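# Build a three-block arch across the desk gap

## Task

Make an arch spanning the gap between the two desks using the three blocks: put each of the two identical leaning blocks upright on end (either end may be down, sitting flat) on a different desk, tilted toward one another; set the third block, the keystone, centred between them on their slanted upper ends so that both joints are closed; all three blocks must be in a single line. Any number of arms may be used.

## Robot and tools

Setup. Four identical i2rt Big YAM arms (arm1, arm2, arm3, arm4), each with six joints, a five-fingered right hand and a wrist camera. Two fixed room cameras: cam_low and cam_low_2. Feet in the scene frame (metres): arm1 at (+0.380, +0.498, +0.770), arm2 at (-0.378, +0.539, +0.749), arm3 at (-0.383, -0.498, +0.812), arm4 at (+0.386, -0.503, +0.728); each foot faces along its own +x. Desk tops under the arms are at z=+0.720. Reach is about 1.07 m from the joint1 axis. The scene frame has its origin on the floor with +z up; all hand poses use it.

Hand geometry. The hand point sits 0.045 m ahead of the palm. Its +z runs along straight fingers, +y points out of the palm, +x runs across the palm away from the thumb. Straight fingers extend 0.06 to 0.07 m past the point. With the thumb turned in front of the palm the hand wraps objects roughly 0.035 to 0.065 m thick. A wrist bracket on the little-finger side sticks out about 0.10 m across the palm and can strike things. With joints 1, 5, 6 at 0 and the hand level and forward, the palm faces down; joint6 near -1.3 puts the camera on top with an upright picture.

Tool move. Optional keys arm1..arm4 (each that robot's part; an omitted robot gets nothing new) and cameras (list of names, or ["all"], or [] for none). Inside a robot's part:
- joints: absolute targets by name, in radians for arm joints. Ranges: joint1_rad -2.879..2.879 (turn about foot, positive counter-clockwise from above), joint2_rad 0..3.141 (shoulder), joint3_rad 0..3.019 (elbow), joint4_rad -1.692..1.57 (hand pitch, positive lifts fingers), joint5_rad -1.57..1.57 (sideways, positive to arm's right), joint6_rad -2.094..2.094 (roll, positive clockwise seen from behind). Finger keys hand_little, hand_ring, hand_middle, hand_index, hand_thumb_bend, hand_thumb_turn are absolute positions from -1 (closed; for thumb_turn, in front of palm) to +1 (open/straight; beside palm). hand_force_limit -1..1 sets the stop force, about 0 N at -1 up to 10 N at +1 (15 N for thumb motors). hand_speed -0.96..1 sets finger speed (full speed from +0.48).
- target: one list of 7 numbers [x, y, z, qw, qx, qy, qz], an absolute hand pose in the scene frame, metres and unit quaternion, like the printed "hand" line. The hand travels a straight line from its current hand_target toward it. When target is present, joints may contain only the finger keys, hand_force_limit and hand_speed.
- speed: top speed of that path, 0.002 to 0.5 m/s (default 0.25); only allowed with target; rotation capped at twice that in rad/s.
- min_time_s: 0.1 to 8 s, the minimum duration of that arm's joint motions.
All motions in one call start at once; hand paths finish together, paced by the slowest. Paths last 0.5 to 10 s, a call at most 15 s. Expect the hand to end a centimetre or more off, to lag, and to overshoot speed near full stretch. Paths do not avoid obstacles or other arms. Unknown keys make the call invalid; out-of-range values get it refused, and a refusal cancels the remaining move, wait and finished_scene calls in that reply.

Result lines. A "move" line names each robot sent a motion with done or its worst status. joint_status/hand_status: done, off_target (resting away, maybe still pushing), time_out (joints keep a nearby target and push; send the reported position to relax), not_followed (a collision/self check withheld it; "pose unreachable" for a target). on_its_own lists uncommanded activity; "held at" is a target, not a reading. hand_stopped_by gives six words for little, ring, middle, index, thumb_bend, thumb_turn: moving, target, force, stalled or fault. *_load_n are fingertip loads in N (positive = pushed open); a lost grip shows as load near 0. Robots not in the call appear under "as last shown". Joint velocities in rad/s; joint torques in N m (numbers 3 and 4 wrap at ±28). A MOTOR HOT line warns of heat; at 100 °C the arm drops.

Gripping. A finger motor starts only when its target changes by 0.002 or more and stops at the target or when load hits hand_force_limit, then locks. For a gentle hold close at hand_speed -0.94 or slower. To grip harder raise the limit and send a more-closed target; to loosen send a more-open one. At the start force limit is 0 and hand_speed -0.8 (slow).

Other tools. wait {seconds: 0..10, cameras}. zoom_image {camera, region [x0,y0,x1,y1]} in pixels of the latest image (896x504), at most 504 by 504. show_instructions shows the reference image. finished_scene {scene: 1 or 2} ends the scene; the arch must stand unaided.

Avoid: pushing blocks off the desks or letting them fall, releasing a moving block, slamming into desks, arms pressing or hitting each other (closing a hand on another robot's fingers counts), arms pushing steadily against something or held stretched (heats motors), and excess force on fingers.

Each tool is called after ">>>" as a command line: name --argument value for each argument, lists and objects as JSON in quotes; but a table of rows of numbers goes row by row, as --pt "numbers of a row", without its own name.

Reference images:

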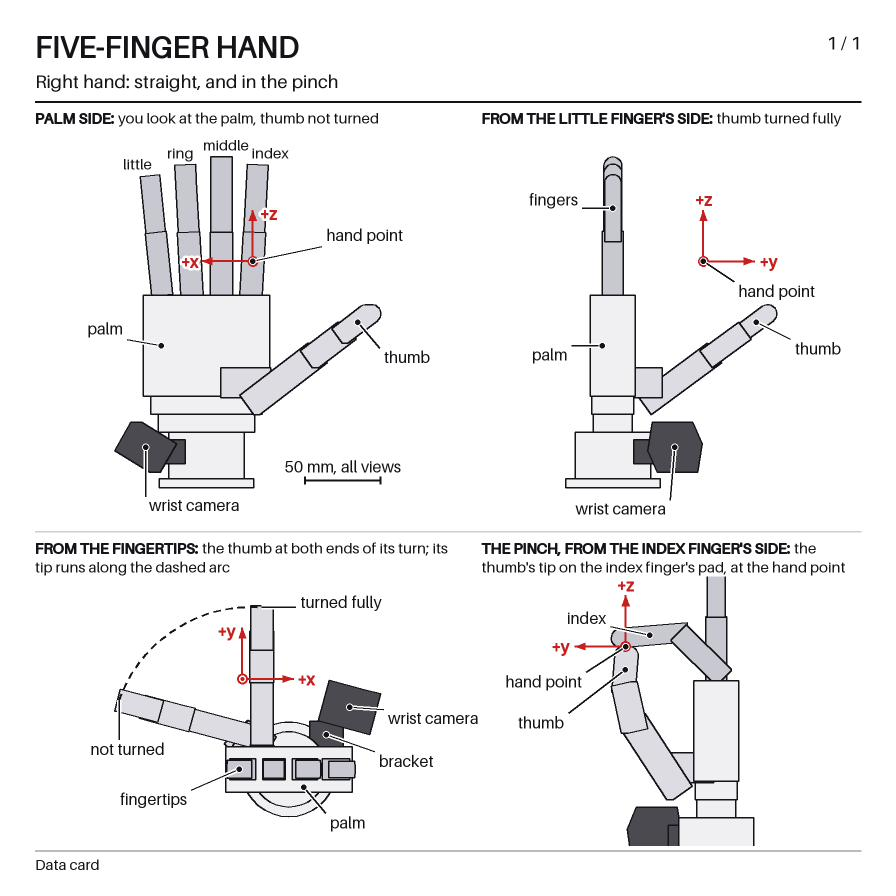

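## Session

>>> move --cameras '["all"]'

Scene clock: 0.00 s.
Joint torques (N m): no reading
Heat: arm1: hottest joint2_rad 32 °C; arm2: hottest joint3_rad 29 °C; arm3: hottest joint5_rad 28 °C; arm4: hottest joint1_rad 27 °C.
Joint velocities: within noise
arm1.joint_positions: joint1_rad=+0.441 joint2_rad=+0.635 joint3_rad=+1.417 joint4_rad=-1.357 joint5_rad=+0.209 joint6_rad=-1.091 hand_little=+1.000 hand_ring=+1.000 hand_middle=+1.000 hand_index=+1.000 hand_thumb_turn=+1.000 hand_thumb_bend=+1.000 hand_force_limit=+0.000 hand_speed=-0.800
arm1.joint_status: not commanded
arm1.hand_stopped_by: target,target,target,target,target,target
arm1.little_load_n: 0.0
arm1.ring_load_n: 0.0
arm1.middle_load_n: 0.0
arm1.index_load_n: 0.0
arm1.thumb_bend_load_n: 0.0
arm1.thumb_turn_load_n: 0.0
arm1.hand: x=+0.2272 y=+0.3253 z=+1.2613 quat_wxyz=(+0.380, +0.265, -0.836, +0.294) (m; scene frame)
arm1.hand_target: x=+0.2275 y=+0.3265 z=+1.2720 quat_wxyz=(+0.387, +0.262, -0.830, +0.303) (m; scene frame)
arm1.hand_status: not commanded
arm2.joint_positions: joint1_rad=-0.064 joint2_rad=+0.565 joint3_rad=+1.360 joint4_rad=-1.150 joint5_rad=+0.044 joint6_rad=-1.115 hand_little=+1.000 hand_ring=+1.000 hand_middle=+1.000 hand_index=+1.000 hand_thumb_turn=+1.000 hand_thumb_bend=+1.000 hand_force_limit=+0.000 hand_speed=-0.800
arm2.joint_status: not commanded
arm2.hand_stopped_by: target,target,target,target,target,target
arm2.little_load_n: 0.0
arm2.ring_load_n: 0.0
arm2.middle_load_n: 0.0
arm2.index_load_n: 0.0
arm2.thumb_bend_load_n: 0.0
arm2.thumb_turn_load_n: 0.0
arm2.hand: x=-0.2676 y=+0.3164 z=+1.2662 quat_wxyz=(+0.140, +0.633, -0.528, +0.549) (m; scene frame)
arm2.hand_target: x=-0.2689 y=+0.3180 z=+1.2759 quat_wxyz=(+0.142, +0.628, -0.524, +0.558) (m; scene frame)
arm2.hand_status: not commanded
arm3.joint_positions: joint1_rad=-0.005 joint2_rad=+0.629 joint3_rad=+1.321 joint4_rad=-1.201 joint5_rad=+0.094 joint6_rad=-1.195 hand_little=+1.000 hand_ring=+1.000 hand_middle=+1.000 hand_index=+1.000 hand_thumb_turn=+1.000 hand_thumb_bend=+1.000 hand_force_limit=+0.000 hand_speed=-0.800
arm3.joint_status: not commanded
arm3.hand_stopped_by: target,target,target,target,target,target
arm3.little_load_n: 0.0
arm3.ring_load_n: 0.5
arm3.middle_load_n: 0.0
arm3.index_load_n: 0.0
arm3.thumb_bend_load_n: 0.0
arm3.thumb_turn_load_n: 0.0
arm3.hand: x=-0.1551 y=-0.3657 z=+1.2905 quat_wxyz=(-0.241, +0.850, +0.146, +0.446) (m; scene frame)
arm3.hand_target: x=-0.1558 y=-0.3664 z=+1.3023 quat_wxyz=(-0.247, +0.843, +0.144, +0.455) (m; scene frame)
arm3.hand_status: not commanded
arm4.joint_positions: joint1_rad=-0.460 joint2_rad=+0.599 joint3_rad=+1.388 joint4_rad=-1.336 joint5_rad=+0.164 joint6_rad=-1.333 hand_little=+1.000 hand_ring=+1.000 hand_middle=+1.000 hand_index=+1.000 hand_thumb_turn=+1.000 hand_thumb_bend=+1.000 hand_force_limit=+0.000 hand_speed=-0.800
arm4.joint_status: not commanded
arm4.hand_stopped_by: target,target,target,target,target,target
arm4.little_load_n: 0.0
arm4.ring_load_n: 0.0
arm4.middle_load_n: 0.0
arm4.index_load_n: 0.0
arm4.thumb_bend_load_n: 0.0
arm4.thumb_turn_load_n: 0.0
arm4.hand: x=+0.3848 y=-0.2768 z=+1.2289 quat_wxyz=(-0.394, +0.606, +0.622, +0.299) (m; scene frame)
arm4.hand_target: x=+0.3851 y=-0.2782 z=+1.2380 quat_wxyz=(-0.403, +0.603, +0.618, +0.303) (m; scene frame)
arm4.hand_status: not commanded
pictures: arm1_cam_wrist, arm2_cam_wrist, arm3_cam_wrist, arm4_cam_wrist, cam_low, cam_low_2

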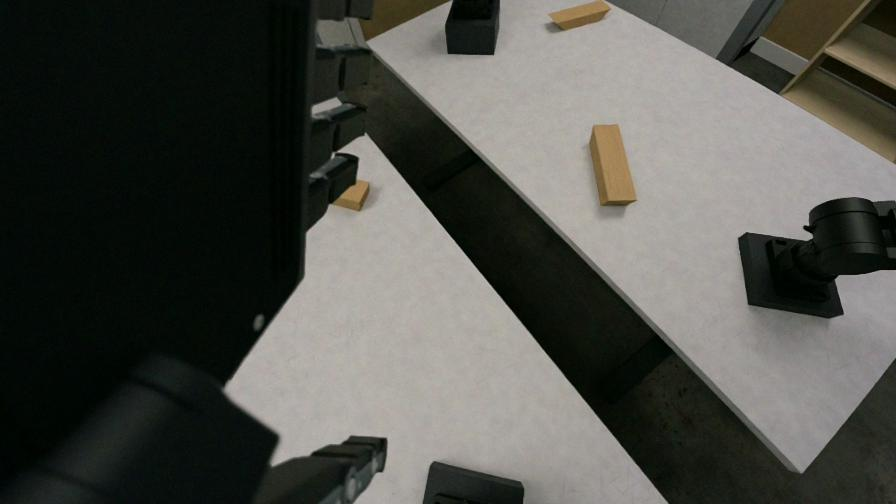

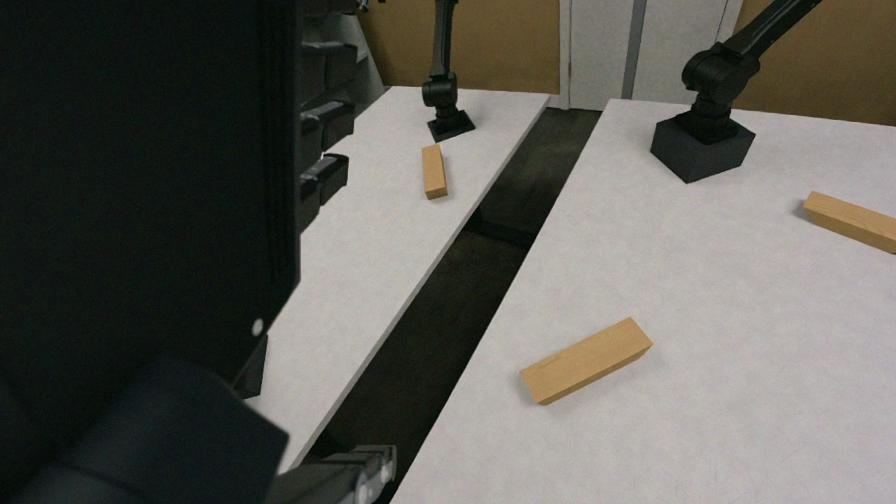

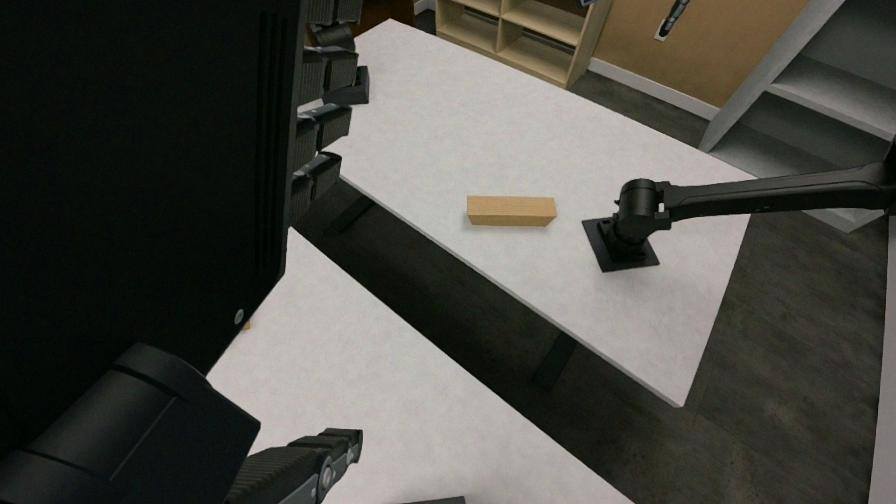

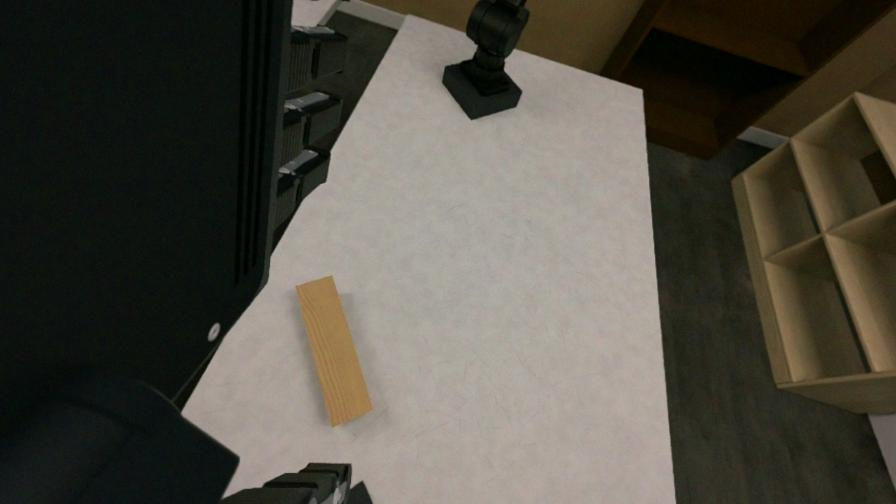

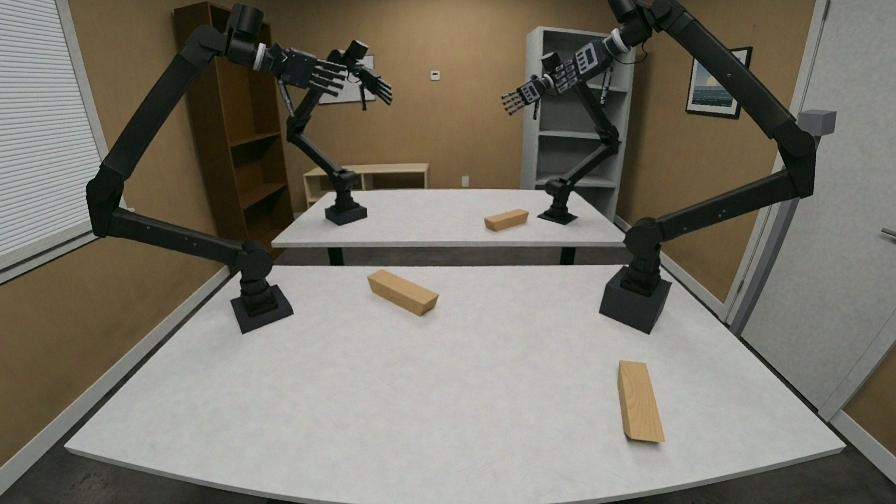

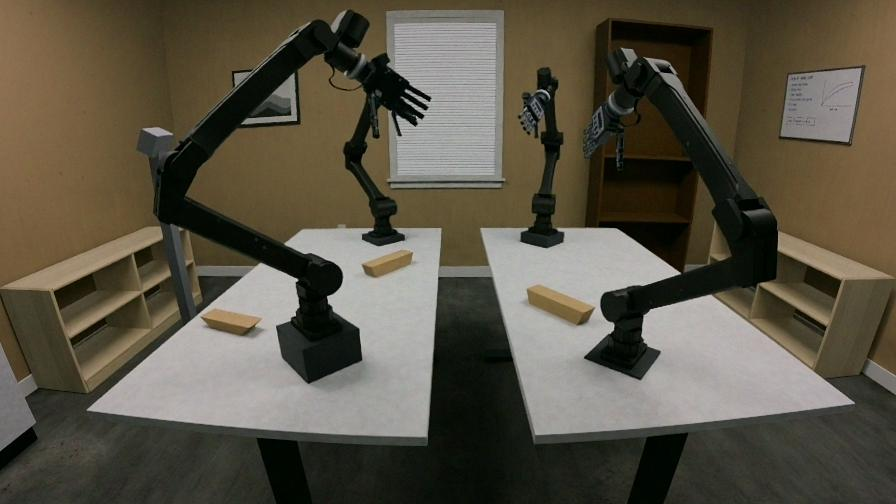

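>>> zoom_image --camera "cam_low_2" --region '[180, 280, 300, 350]'

>>> zoom_image --camera "cam_low_2" --region '[500, 270, 620, 340]'

>>> zoom_image --camera "cam_low_2" --region '[340, 230, 440, 290]'

>>> zoom_image --camera "cam_low" --region '[340, 240, 460, 340]'

>>> zoom_image --camera "cam_low" --region '[580, 340, 700, 460]'

>>> zoom_image --camera "cam_low" --region '[460, 190, 560, 250]'

>>> zoom_image --camera "arm1_cam_wrist" --region '[540, 80, 700, 240]'

>>> zoom_image --camera "arm2_cam_wrist" --region '[500, 300, 680, 420]'

>>> zoom_image --camera "arm2_cam_wrist" --region '[780, 160, 896, 280]'

>>> zoom_image --camera "arm3_cam_wrist" --region '[440, 170, 600, 250]'

>>> zoom_image --camera "arm4_cam_wrist" --region '[260, 260, 420, 440]'

Scaled by 4.200 from the camera's 896x504 image, which has a finer 1280x720 frame.

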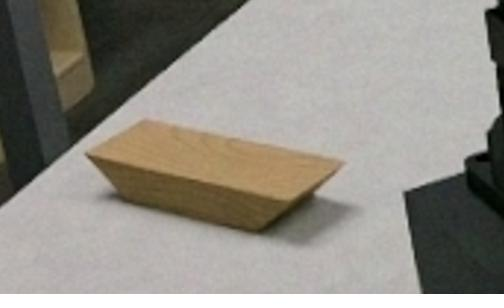

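Scaled by 4.200 from the camera's 896x504 image, which has a finer 1280x720 frame.

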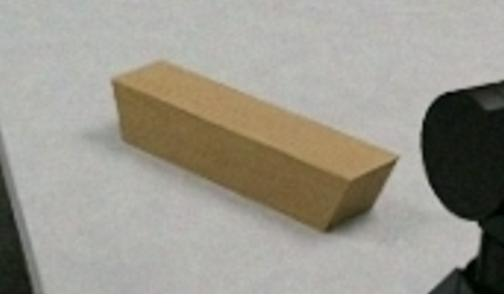

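Scaled by 5.040 from the camera's 896x504 image, which has a finer 1280x720 frame.

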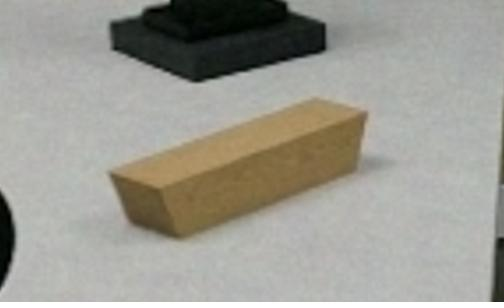

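Scaled by 4.200 from the camera's 896x504 image, which has a finer 1280x720 frame.

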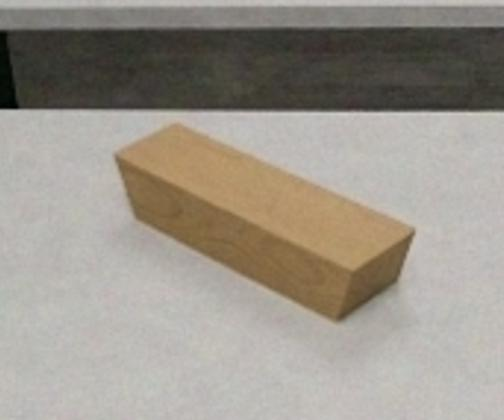

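Scaled by 4.200 from the camera's 896x504 image, which has a finer 1280x720 frame.

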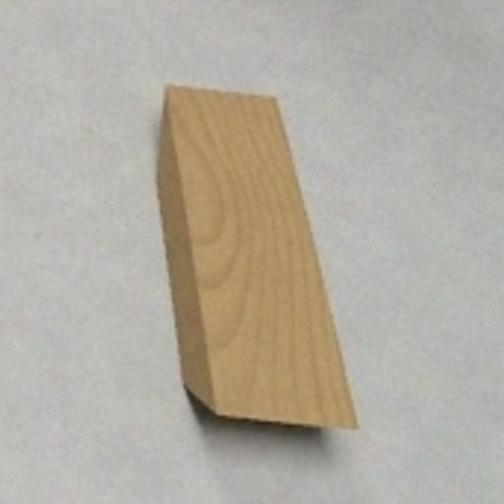

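Scaled by 5.040 from the camera's 896x504 image, which has a finer 1280x720 frame.

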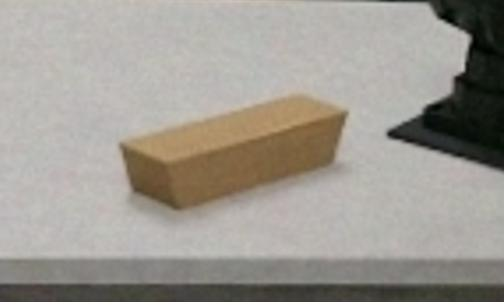

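Scaled by 3.150 from the camera's 896x504 image, which has a finer 1280x720 frame.

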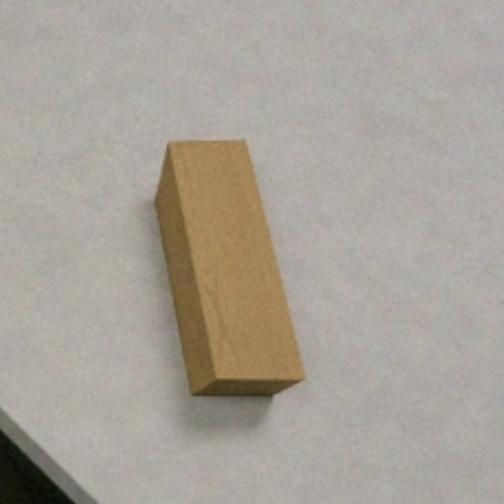

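Scaled by 2.800 from the camera's 896x504 image, which has a finer 1280x720 frame.

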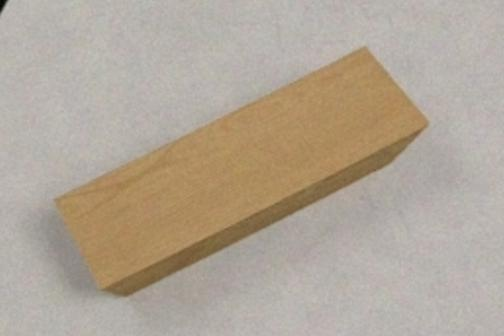

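Scaled by 4.200 from the camera's 896x504 image, which has a finer 1280x720 frame.

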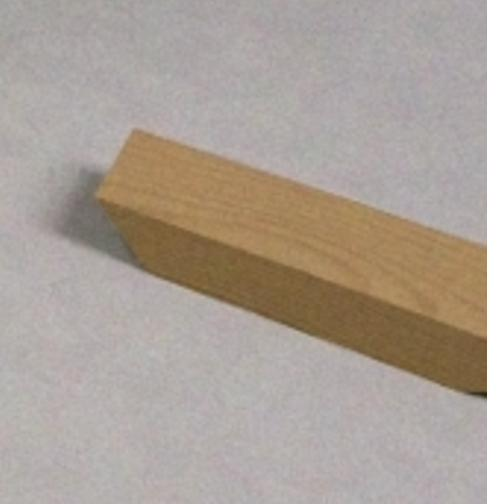

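Scaled by 3.150 from the camera's 896x504 image, which has a finer 1280x720 frame.

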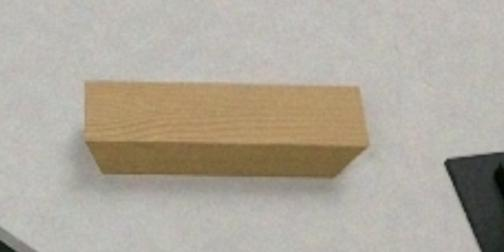

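Scaled by 2.800 from the camera's 896x504 image, which has a finer 1280x720 frame.

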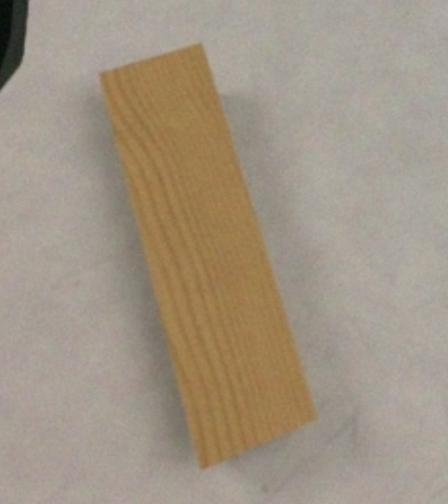

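>>> zoom_image --camera "arm1_cam_wrist" --region '[340, 20, 640, 320]'

>>> zoom_image --camera "arm1_cam_wrist" --region '[480, 200, 784, 504]'

>>> zoom_image --camera "arm2_cam_wrist" --region '[330, 80, 640, 390]'

>>> zoom_image --camera "arm3_cam_wrist" --region '[200, 140, 560, 500]'

Scaled by 1.680 from the camera's 896x504 image, which has a finer 1280x720 frame.

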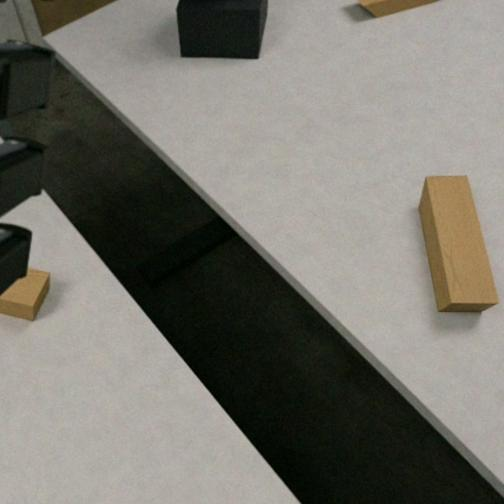

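Scaled by 1.658 from the camera's 896x504 image, which has a finer 1280x720 frame.

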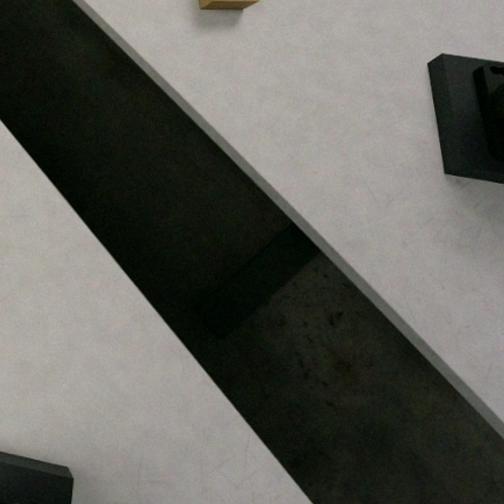

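Scaled by 1.626 from the camera's 896x504 image, which has a finer 1280x720 frame.

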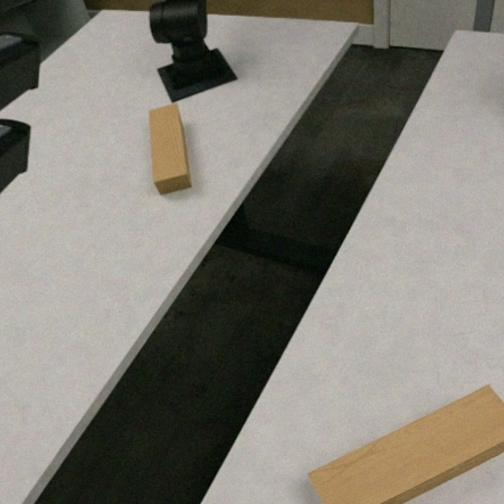

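Scaled by 1.400 from the camera's 896x504 image, which has a finer 1280x720 frame.

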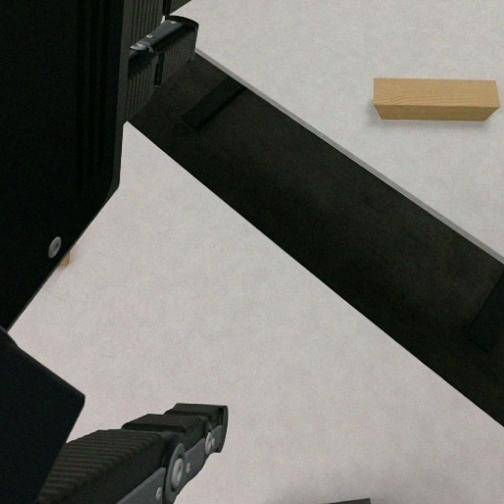

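>>> zoom_image --camera "arm2_cam_wrist" --region '[330, 290, 450, 410]'

>>> zoom_image --camera "arm2_cam_wrist" --region '[420, 180, 540, 300]'

>>> zoom_image --camera "arm1_cam_wrist" --region '[360, 130, 480, 250]'

>>> zoom_image --camera "arm1_cam_wrist" --region '[520, 230, 640, 350]'

>>> zoom_image --camera "arm1_cam_wrist" --region '[480, 280, 600, 400]'

>>> zoom_image --camera "arm3_cam_wrist" --region '[330, 200, 450, 320]'

Scaled by 4.200 from the camera's 896x504 image, which has a finer 1280x720 frame.

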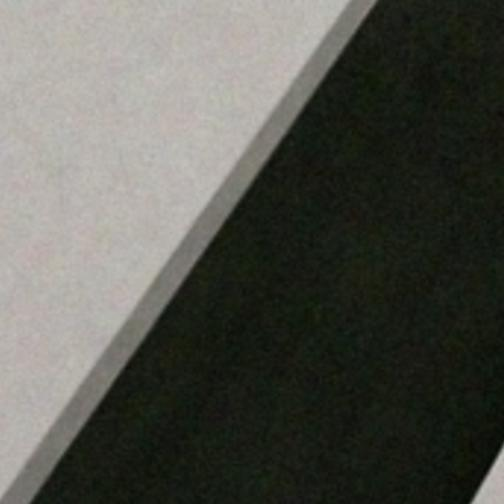

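Scaled by 4.200 from the camera's 896x504 image, which has a finer 1280x720 frame.

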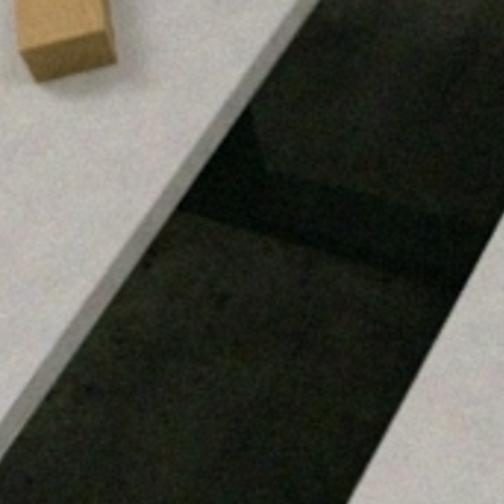

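Scaled by 4.200 from the camera's 896x504 image, which has a finer 1280x720 frame.

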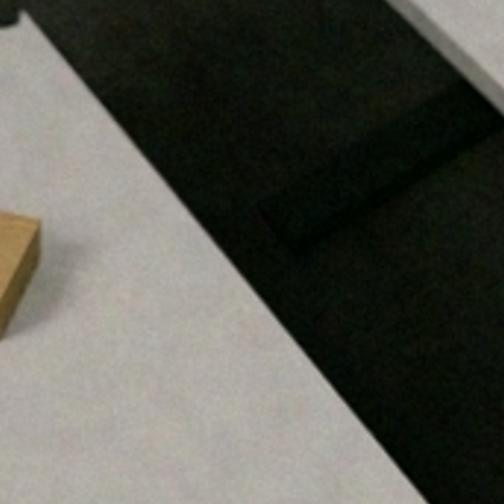

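Scaled by 4.200 from the camera's 896x504 image, which has a finer 1280x720 frame.

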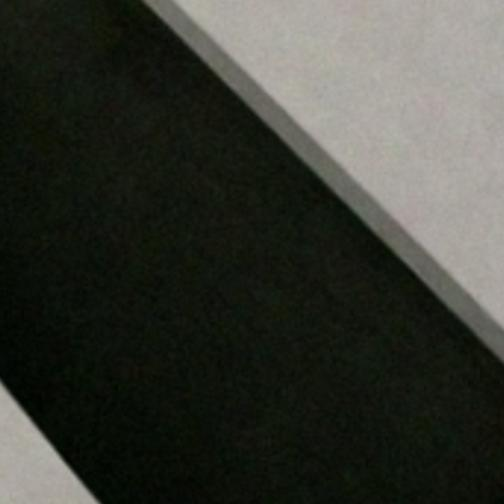

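Scaled by 4.200 from the camera's 896x504 image, which has a finer 1280x720 frame.

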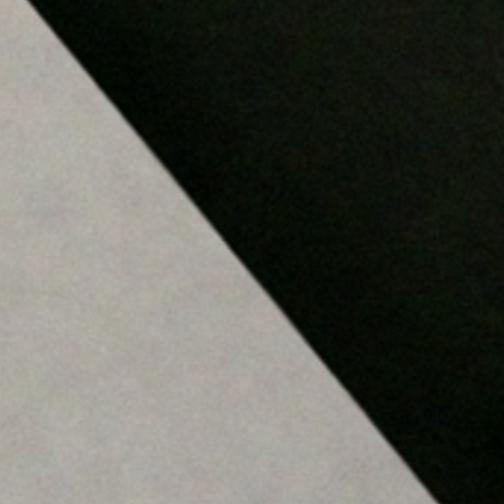

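Scaled by 4.200 from the camera's 896x504 image, which has a finer 1280x720 frame.

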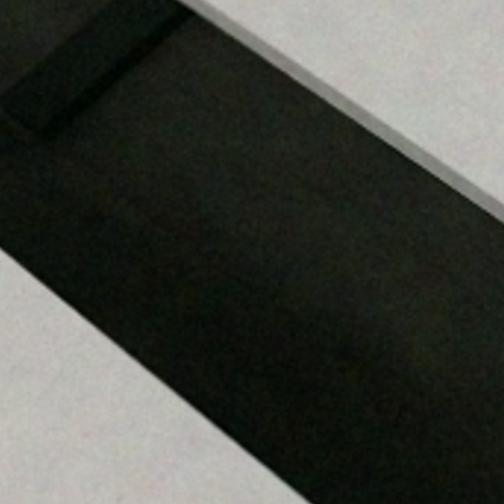

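>>> move --arm1 '{"target": [0.2707, -0.231, 0.93, 0.1687, -0.4072, -0.8293, 0.3435], "joints": {"hand_speed": 0.0, "hand_thumb_turn": -1.0}}' --arm2 '{"target": [-0.301, 0.136, 0.93, 0.1699, -0.4101, 0.8279, -0.3429], "joints": {"hand_speed": 0.0, "hand_thumb_turn": -1.0}}' --arm3 '{"target": [-0.69, -0.3685, 0.93, 0.3785, -0.9138, 0.1365, -0.0566], "joints": {"hand_speed": 0.0, "hand_thumb_turn": -1.0}}' --cameras '["all"]'

Scene clock: 310.63 s.
Joint torques (N m): arm1=[-0.44 -19.19 11.99 1.11 0.38 -0.01] | arm2=[-0.79 -7.59 7.8 1.69 -0.44 0.11] | arm3=[-0.5 -5.71 7.95 0.59 0.59 0.21] | arm4=[-2.37 1.61 9.13 1.2 0.21 -0.03]
Heat: arm1: hottest joint3_rad 40 °C; arm2: hottest joint3_rad 39 °C; arm3: hottest joint3_rad 33 °C; arm4: hottest joint3_rad 34 °C.
move: arm1 off_target; arm2 done; arm3 done
Joint velocities: within noise
arm1.joint_positions: joint1_rad=+0.713 joint2_rad=+1.940 joint3_rad=+1.766 joint4_rad=-0.827 joint5_rad=+0.558 joint6_rad=+0.648 hand_little=+1.000 hand_ring=+1.000 hand_middle=+1.000 hand_index=+1.000 hand_thumb_turn=-1.000 hand_thumb_bend=+1.000 hand_force_limit=+0.000 hand_speed=+0.000
arm1.joint_status: all done
arm1.hand_stopped_by: target,target,target,target,target,target
arm1.little_load_n: 0.0
arm1.ring_load_n: 0.0
arm1.middle_load_n: 0.0
arm1.index_load_n: 0.0
arm1.thumb_bend_load_n: 0.0
arm1.thumb_turn_load_n: 0.0
arm1.hand: x=+0.2637 y=-0.2143 z=+0.9157 quat_wxyz=(+0.177, -0.405, -0.834, +0.330) (m; scene frame)
arm1.hand_target: x=+0.2710 y=-0.2300 z=+0.9303 quat_wxyz=(+0.168, -0.407, -0.829, +0.344) (m; scene frame)
arm1.hand_status: off_target (0.023 m and 1.9 deg from the pose sent, 0.649 m and 82.8 deg at the start)
arm2.joint_positions: joint1_rad=-0.778 joint2_rad=+1.210 joint3_rad=+1.007 joint4_rad=-0.847 joint5_rad=-0.623 joint6_rad=-0.812 hand_little=+1.000 hand_ring=+1.000 hand_middle=+1.000 hand_index=+1.000 hand_thumb_turn=-1.000 hand_thumb_bend=+1.000 hand_force_limit=+0.000 hand_speed=+0.000
arm2.joint_status: all done
arm2.hand_stopped_by: target,target,target,target,target,target
arm2.little_load_n: 0.0
arm2.ring_load_n: 0.0
arm2.middle_load_n: -0.5
arm2.index_load_n: 0.0
arm2.thumb_bend_load_n: 0.0
arm2.thumb_turn_load_n: 0.0
arm2.hand: x=-0.2995 y=+0.1407 z=+0.9319 quat_wxyz=(-0.169, +0.418, -0.825, +0.340) (m; scene frame)
arm2.hand_target: x=-0.3010 y=+0.1362 z=+0.9299 quat_wxyz=(-0.170, +0.410, -0.828, +0.343) (m; scene frame)
arm2.hand_status: done (0.005 m and 1.0 deg from the pose sent, 0.383 m and 61.2 deg at the start)
arm3.joint_positions: joint1_rad=+2.255 joint2_rad=+1.241 joint3_rad=+0.868 joint4_rad=-1.398 joint5_rad=+0.762 joint6_rad=+1.838 hand_little=+1.000 hand_ring=+1.000 hand_middle=+1.000 hand_index=+1.000 hand_thumb_turn=-1.000 hand_thumb_bend=+1.000 hand_force_limit=+0.000 hand_speed=+0.000
arm3.joint_status: all done
arm3.hand_stopped_by: target,target,target,target,target,target
arm3.little_load_n: -0.5
arm3.ring_load_n: 0.0
arm3.middle_load_n: 0.0
arm3.index_load_n: 0.0
arm3.thumb_bend_load_n: 0.0
arm3.thumb_turn_load_n: 0.0
arm3.hand: x=-0.6846 y=-0.3656 z=+0.9315 quat_wxyz=(-0.376, +0.914, -0.137, +0.062) (m; scene frame)
arm3.hand_target: x=-0.6900 y=-0.3685 z=+0.9301 quat_wxyz=(-0.378, +0.914, -0.136, +0.056) (m; scene frame)
arm3.hand_status: done (0.006 m and 0.7 deg from the pose sent, 0.645 m and 58.3 deg at the start; pose on its path clipped on 16 of 118 steps)
arm4: as last shown
pictures: arm1_cam_wrist, arm2_cam_wrist, arm3_cam_wrist, arm4_cam_wrist, cam_low, cam_low_2
camera_calibration:
arm1_cam_wrist: T_world_to_cam=[[0.366716, 0.61516, -0.697924, 0.679195], [0.924923, -0.321854, 0.202303, -0.501875], [-0.100181, -0.719714, -0.687005, 0.614269], [0, 0, 0, 1]] pos_world=[0.276662, -0.137245, 0.997563]
arm2_cam_wrist: T_world_to_cam=[[-0.68006, 0.231884, -0.69552, 0.416273], [0.108349, 0.970035, 0.217467, -0.307538], [0.725106, 0.0725317, -0.684807, 0.961995], [0, 0, 0, 1]] pos_world=[-0.381136, 0.13202, 1.01519]
arm3_cam_wrist: T_world_to_cam=[[0.0895302, -0.737855, -0.668995, 0.412359], [-0.94449, -0.27608, 0.178099, -0.912915], [-0.316107, 0.615914, -0.721614, 0.795105], [0, 0, 0, 1]] pos_world=[-0.647819, -0.437493, 1.01221]

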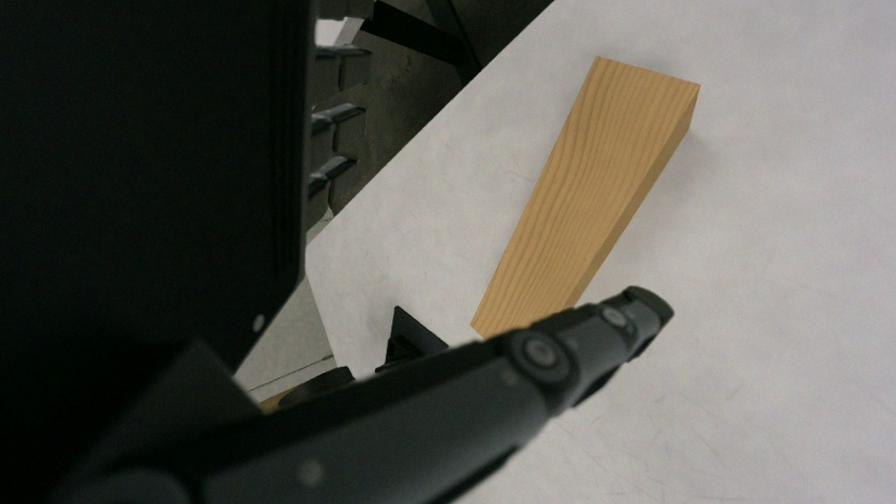

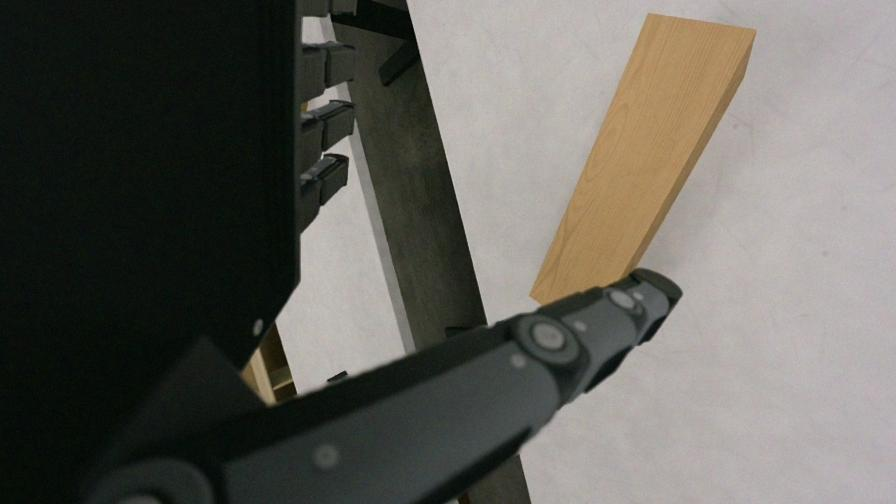

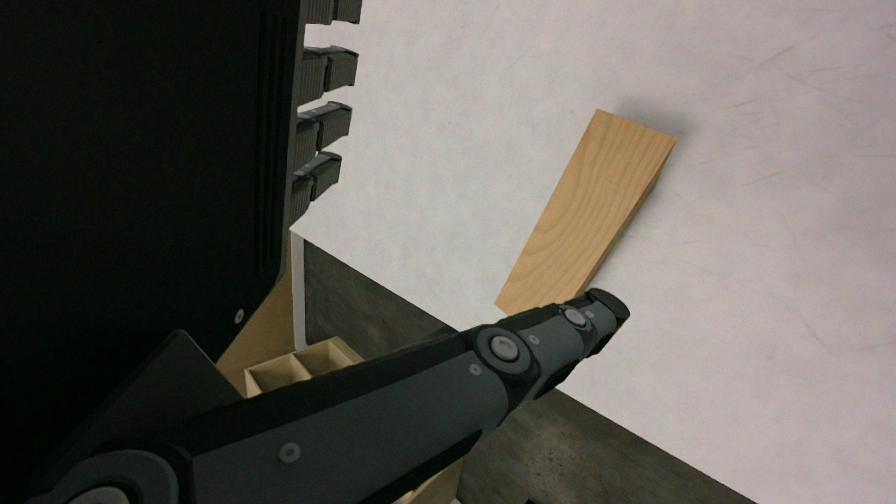

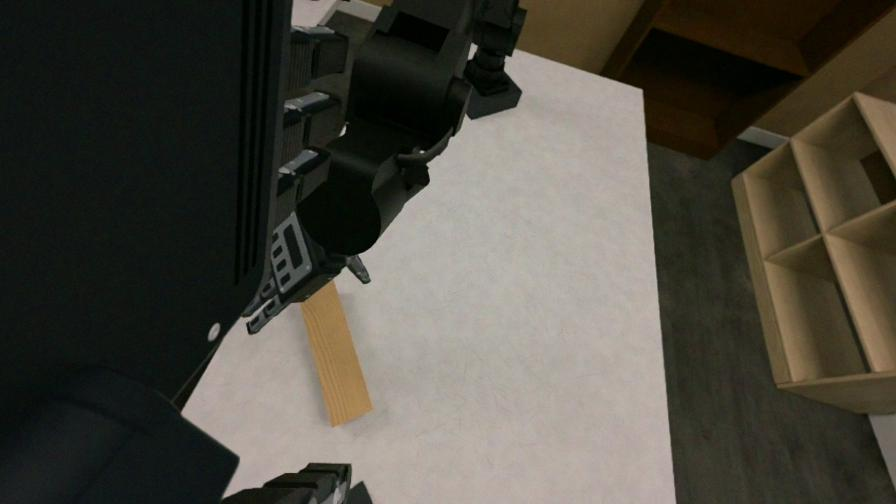

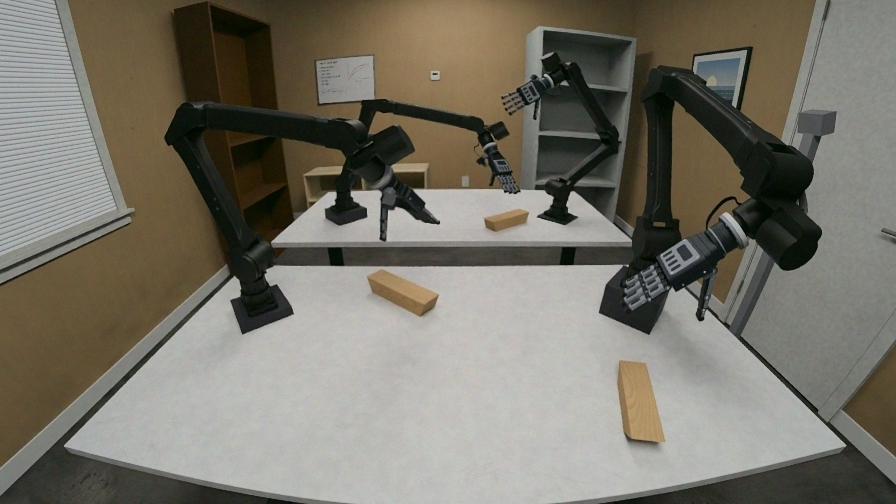

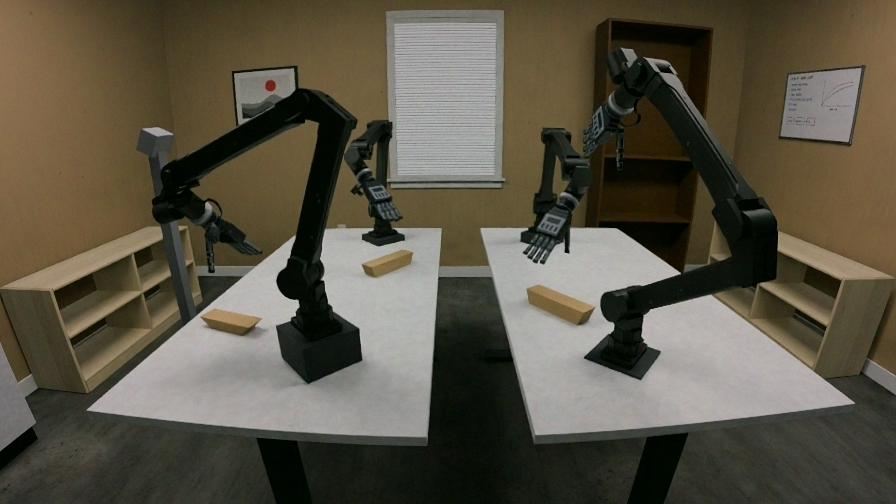

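>>> zoom_image --camera "arm2_cam_wrist" --region '[510, 0, 770, 320]'

>>> zoom_image --camera "arm1_cam_wrist" --region '[450, 40, 710, 360]'

>>> zoom_image --camera "arm3_cam_wrist" --region '[480, 90, 690, 320]'

Scaled by 1.575 from the camera's 896x504 image, which has a finer 1280x720 frame.

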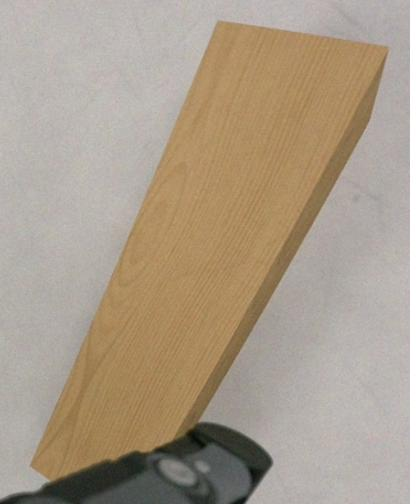

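Scaled by 1.575 from the camera's 896x504 image, which has a finer 1280x720 frame.

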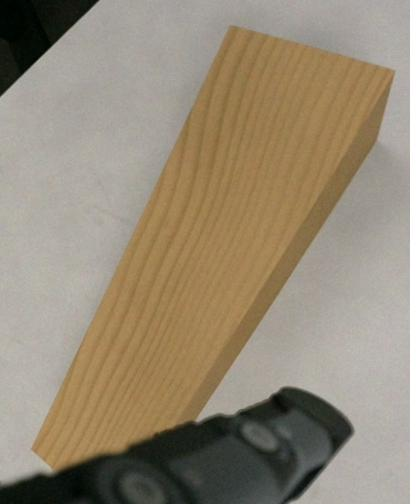

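Scaled by 2.191 from the camera's 896x504 image, which has a finer 1280x720 frame.

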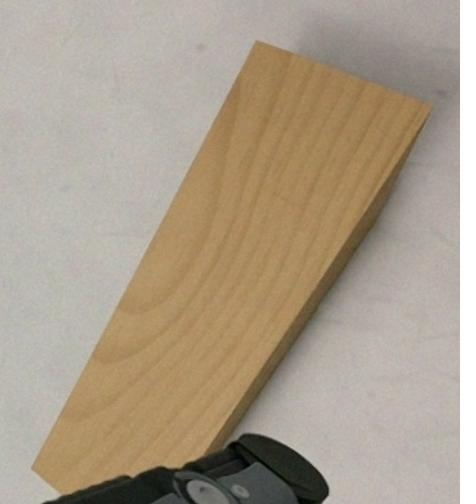

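>>> move --arm1 '{"target": [0.2835, -0.268, 0.875, 0.1687, -0.4072, -0.8293, 0.3435]}' --arm2 '{"target": [-0.290, 0.145, 0.83, 0.1699, -0.4101, 0.8279, -0.3429]}' --cameras '["arm1_cam_wrist", "arm2_cam_wrist", "arm4_cam_wrist"]'

Scene clock: 374.23 s.
Joint torques (N m): arm1=[0.15 -21.71 11.71 1.77 0.52 0.01] | arm2=[0.38 -7.59 6.68 1.72 -0.2 0.13] | arm3=[-0.67 -5.01 7.91 0.47 0.56 0.19] | arm4=[-2.26 1.73 9.17 1.2 0.21 -0.03]
Heat: arm1: hottest joint3_rad 46 °C; arm2: hottest joint3_rad 38 °C; arm3: hottest joint3_rad 31 °C; arm4: hottest joint3_rad 34 °C.
move: arm1 off_target; arm2 done
Joint velocities: within noise
arm1.joint_positions: joint1_rad=+0.738 joint2_rad=+2.080 joint3_rad=+1.833 joint4_rad=-0.794 joint5_rad=+0.568 joint6_rad=+0.671 hand_little=+1.000 hand_ring=+1.000 hand_middle=+1.000 hand_index=+1.000 hand_thumb_turn=-1.000 hand_thumb_bend=+1.000 hand_force_limit=+0.000 hand_speed=+0.000
arm1.joint_status: not commanded
arm1.hand_stopped_by: target,target,target,target,target,target
arm1.little_load_n: 0.0
arm1.ring_load_n: 0.0
arm1.middle_load_n: 0.0
arm1.index_load_n: 0.0
arm1.thumb_bend_load_n: 0.0
arm1.thumb_turn_load_n: 0.0
arm1.hand: x=+0.2789 y=-0.2460 z=+0.8534 quat_wxyz=(+0.180, -0.402, -0.839, +0.318) (m; scene frame)
arm1.hand_target: x=+0.2838 y=-0.2664 z=+0.8757 quat_wxyz=(+0.168, -0.407, -0.829, +0.344) (m; scene frame)
arm1.hand_status: off_target (0.031 m and 3.5 deg from the pose sent, 0.070 m and 1.9 deg at the start)
arm2.joint_positions: joint1_rad=-0.762 joint2_rad=+1.285 joint3_rad=+0.799 joint4_rad=-0.534 joint5_rad=-0.614 joint6_rad=-0.780 hand_little=+1.000 hand_ring=+1.000 hand_middle=+1.000 hand_index=+1.000 hand_thumb_turn=-1.000 hand_thumb_bend=+1.000 hand_force_limit=+0.000 hand_speed=+0.000
arm2.joint_status: not commanded
arm2.hand_stopped_by: target,target,target,target,target,target
arm2.little_load_n: 0.0
arm2.ring_load_n: 0.0
arm2.middle_load_n: 0.0
arm2.index_load_n: 0.0
arm2.thumb_bend_load_n: 0.0
arm2.thumb_turn_load_n: 0.0
arm2.hand: x=-0.2931 y=+0.1449 z=+0.8364 quat_wxyz=(-0.167, +0.413, -0.825, +0.346) (m; scene frame)
arm2.hand_target: x=-0.2900 y=+0.1451 z=+0.8302 quat_wxyz=(-0.170, +0.410, -0.828, +0.343) (m; scene frame)
arm2.hand_status: done (0.007 m and 0.7 deg from the pose sent, 0.103 m and 1.0 deg at the start)
arm3, arm4: as last shown
arm3.little_load_n: 0.0
arm3.hand_target: x=-0.6900 y=-0.3686 z=+0.9301 quat_wxyz=(-0.378, +0.914, -0.136, +0.057) (m; scene frame)
pictures: arm1_cam_wrist, arm2_cam_wrist, arm4_cam_wrist
camera_calibration:
arm1_cam_wrist: T_world_to_cam=[[0.367037, 0.635519, -0.679264, 0.638544], [0.925346, -0.324003, 0.196869, -0.509479], [-0.0949697, -0.700812, -0.706996, 0.570517], [0, 0, 0, 1]] pos_world=[0.291257, -0.171054, 0.937394]
arm2_cam_wrist: T_world_to_cam=[[-0.673923, 0.232409, -0.701294, 0.359665], [0.117959, 0.970904, 0.208403, -0.281252], [0.729324, 0.057724, -0.681729, 0.892482], [0, 0, 0, 1]] pos_world=[-0.375345, 0.137962, 0.919275]

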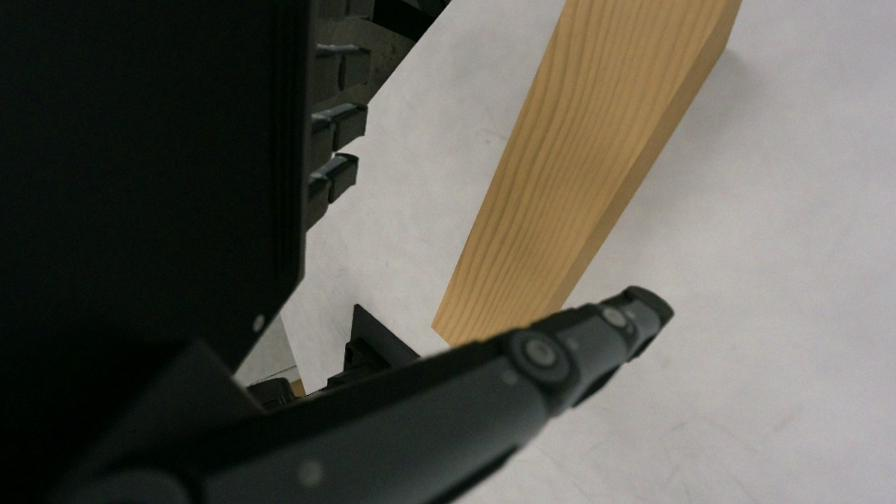

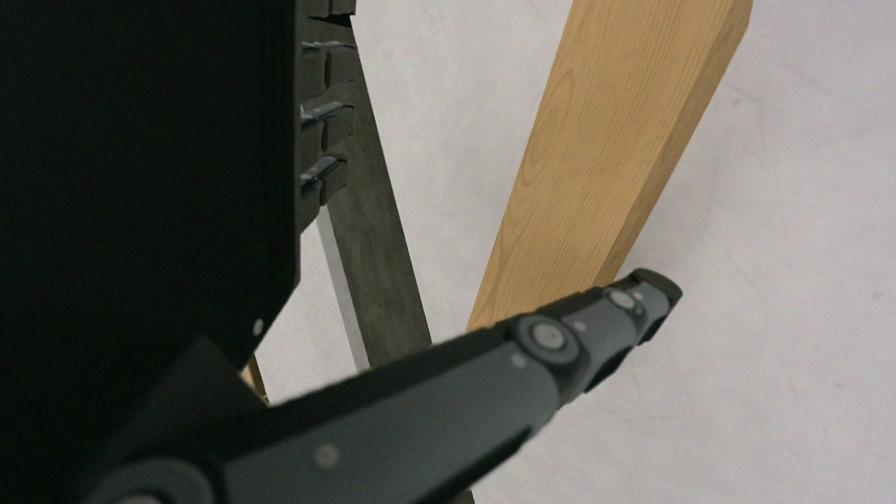

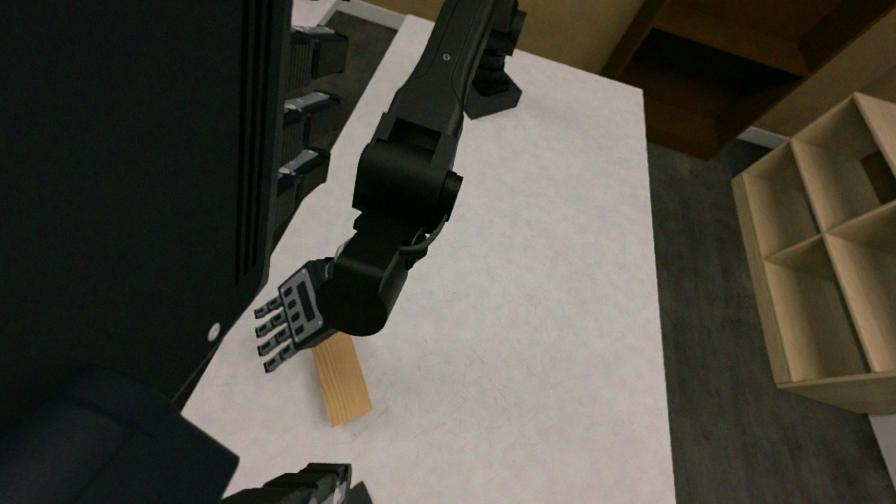

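>>> zoom_image --camera "arm1_cam_wrist" --region '[420, 0, 760, 350]'

>>> zoom_image --camera "arm2_cam_wrist" --region '[450, 0, 770, 340]'

Scaled by 1.440 from the camera's 896x504 image, which has a finer 1280x720 frame.

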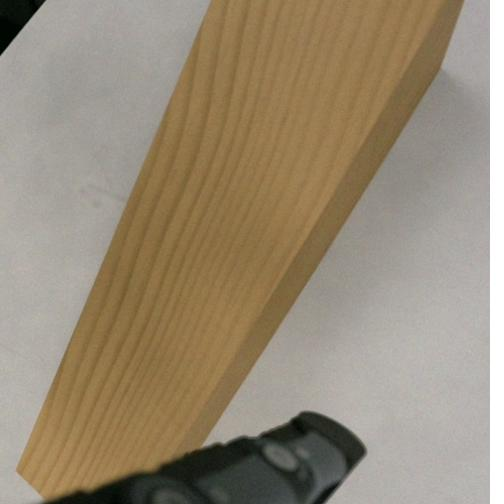

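Scaled by 1.482 from the camera's 896x504 image, which has a finer 1280x720 frame.

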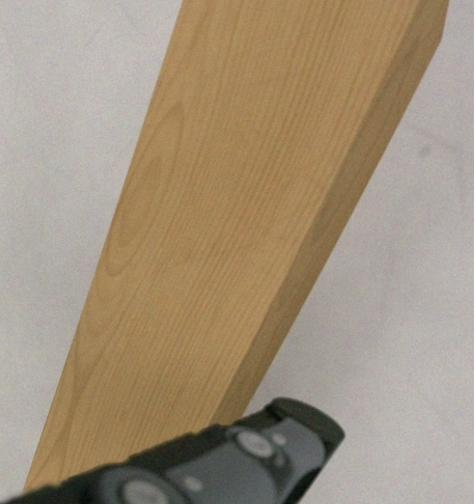

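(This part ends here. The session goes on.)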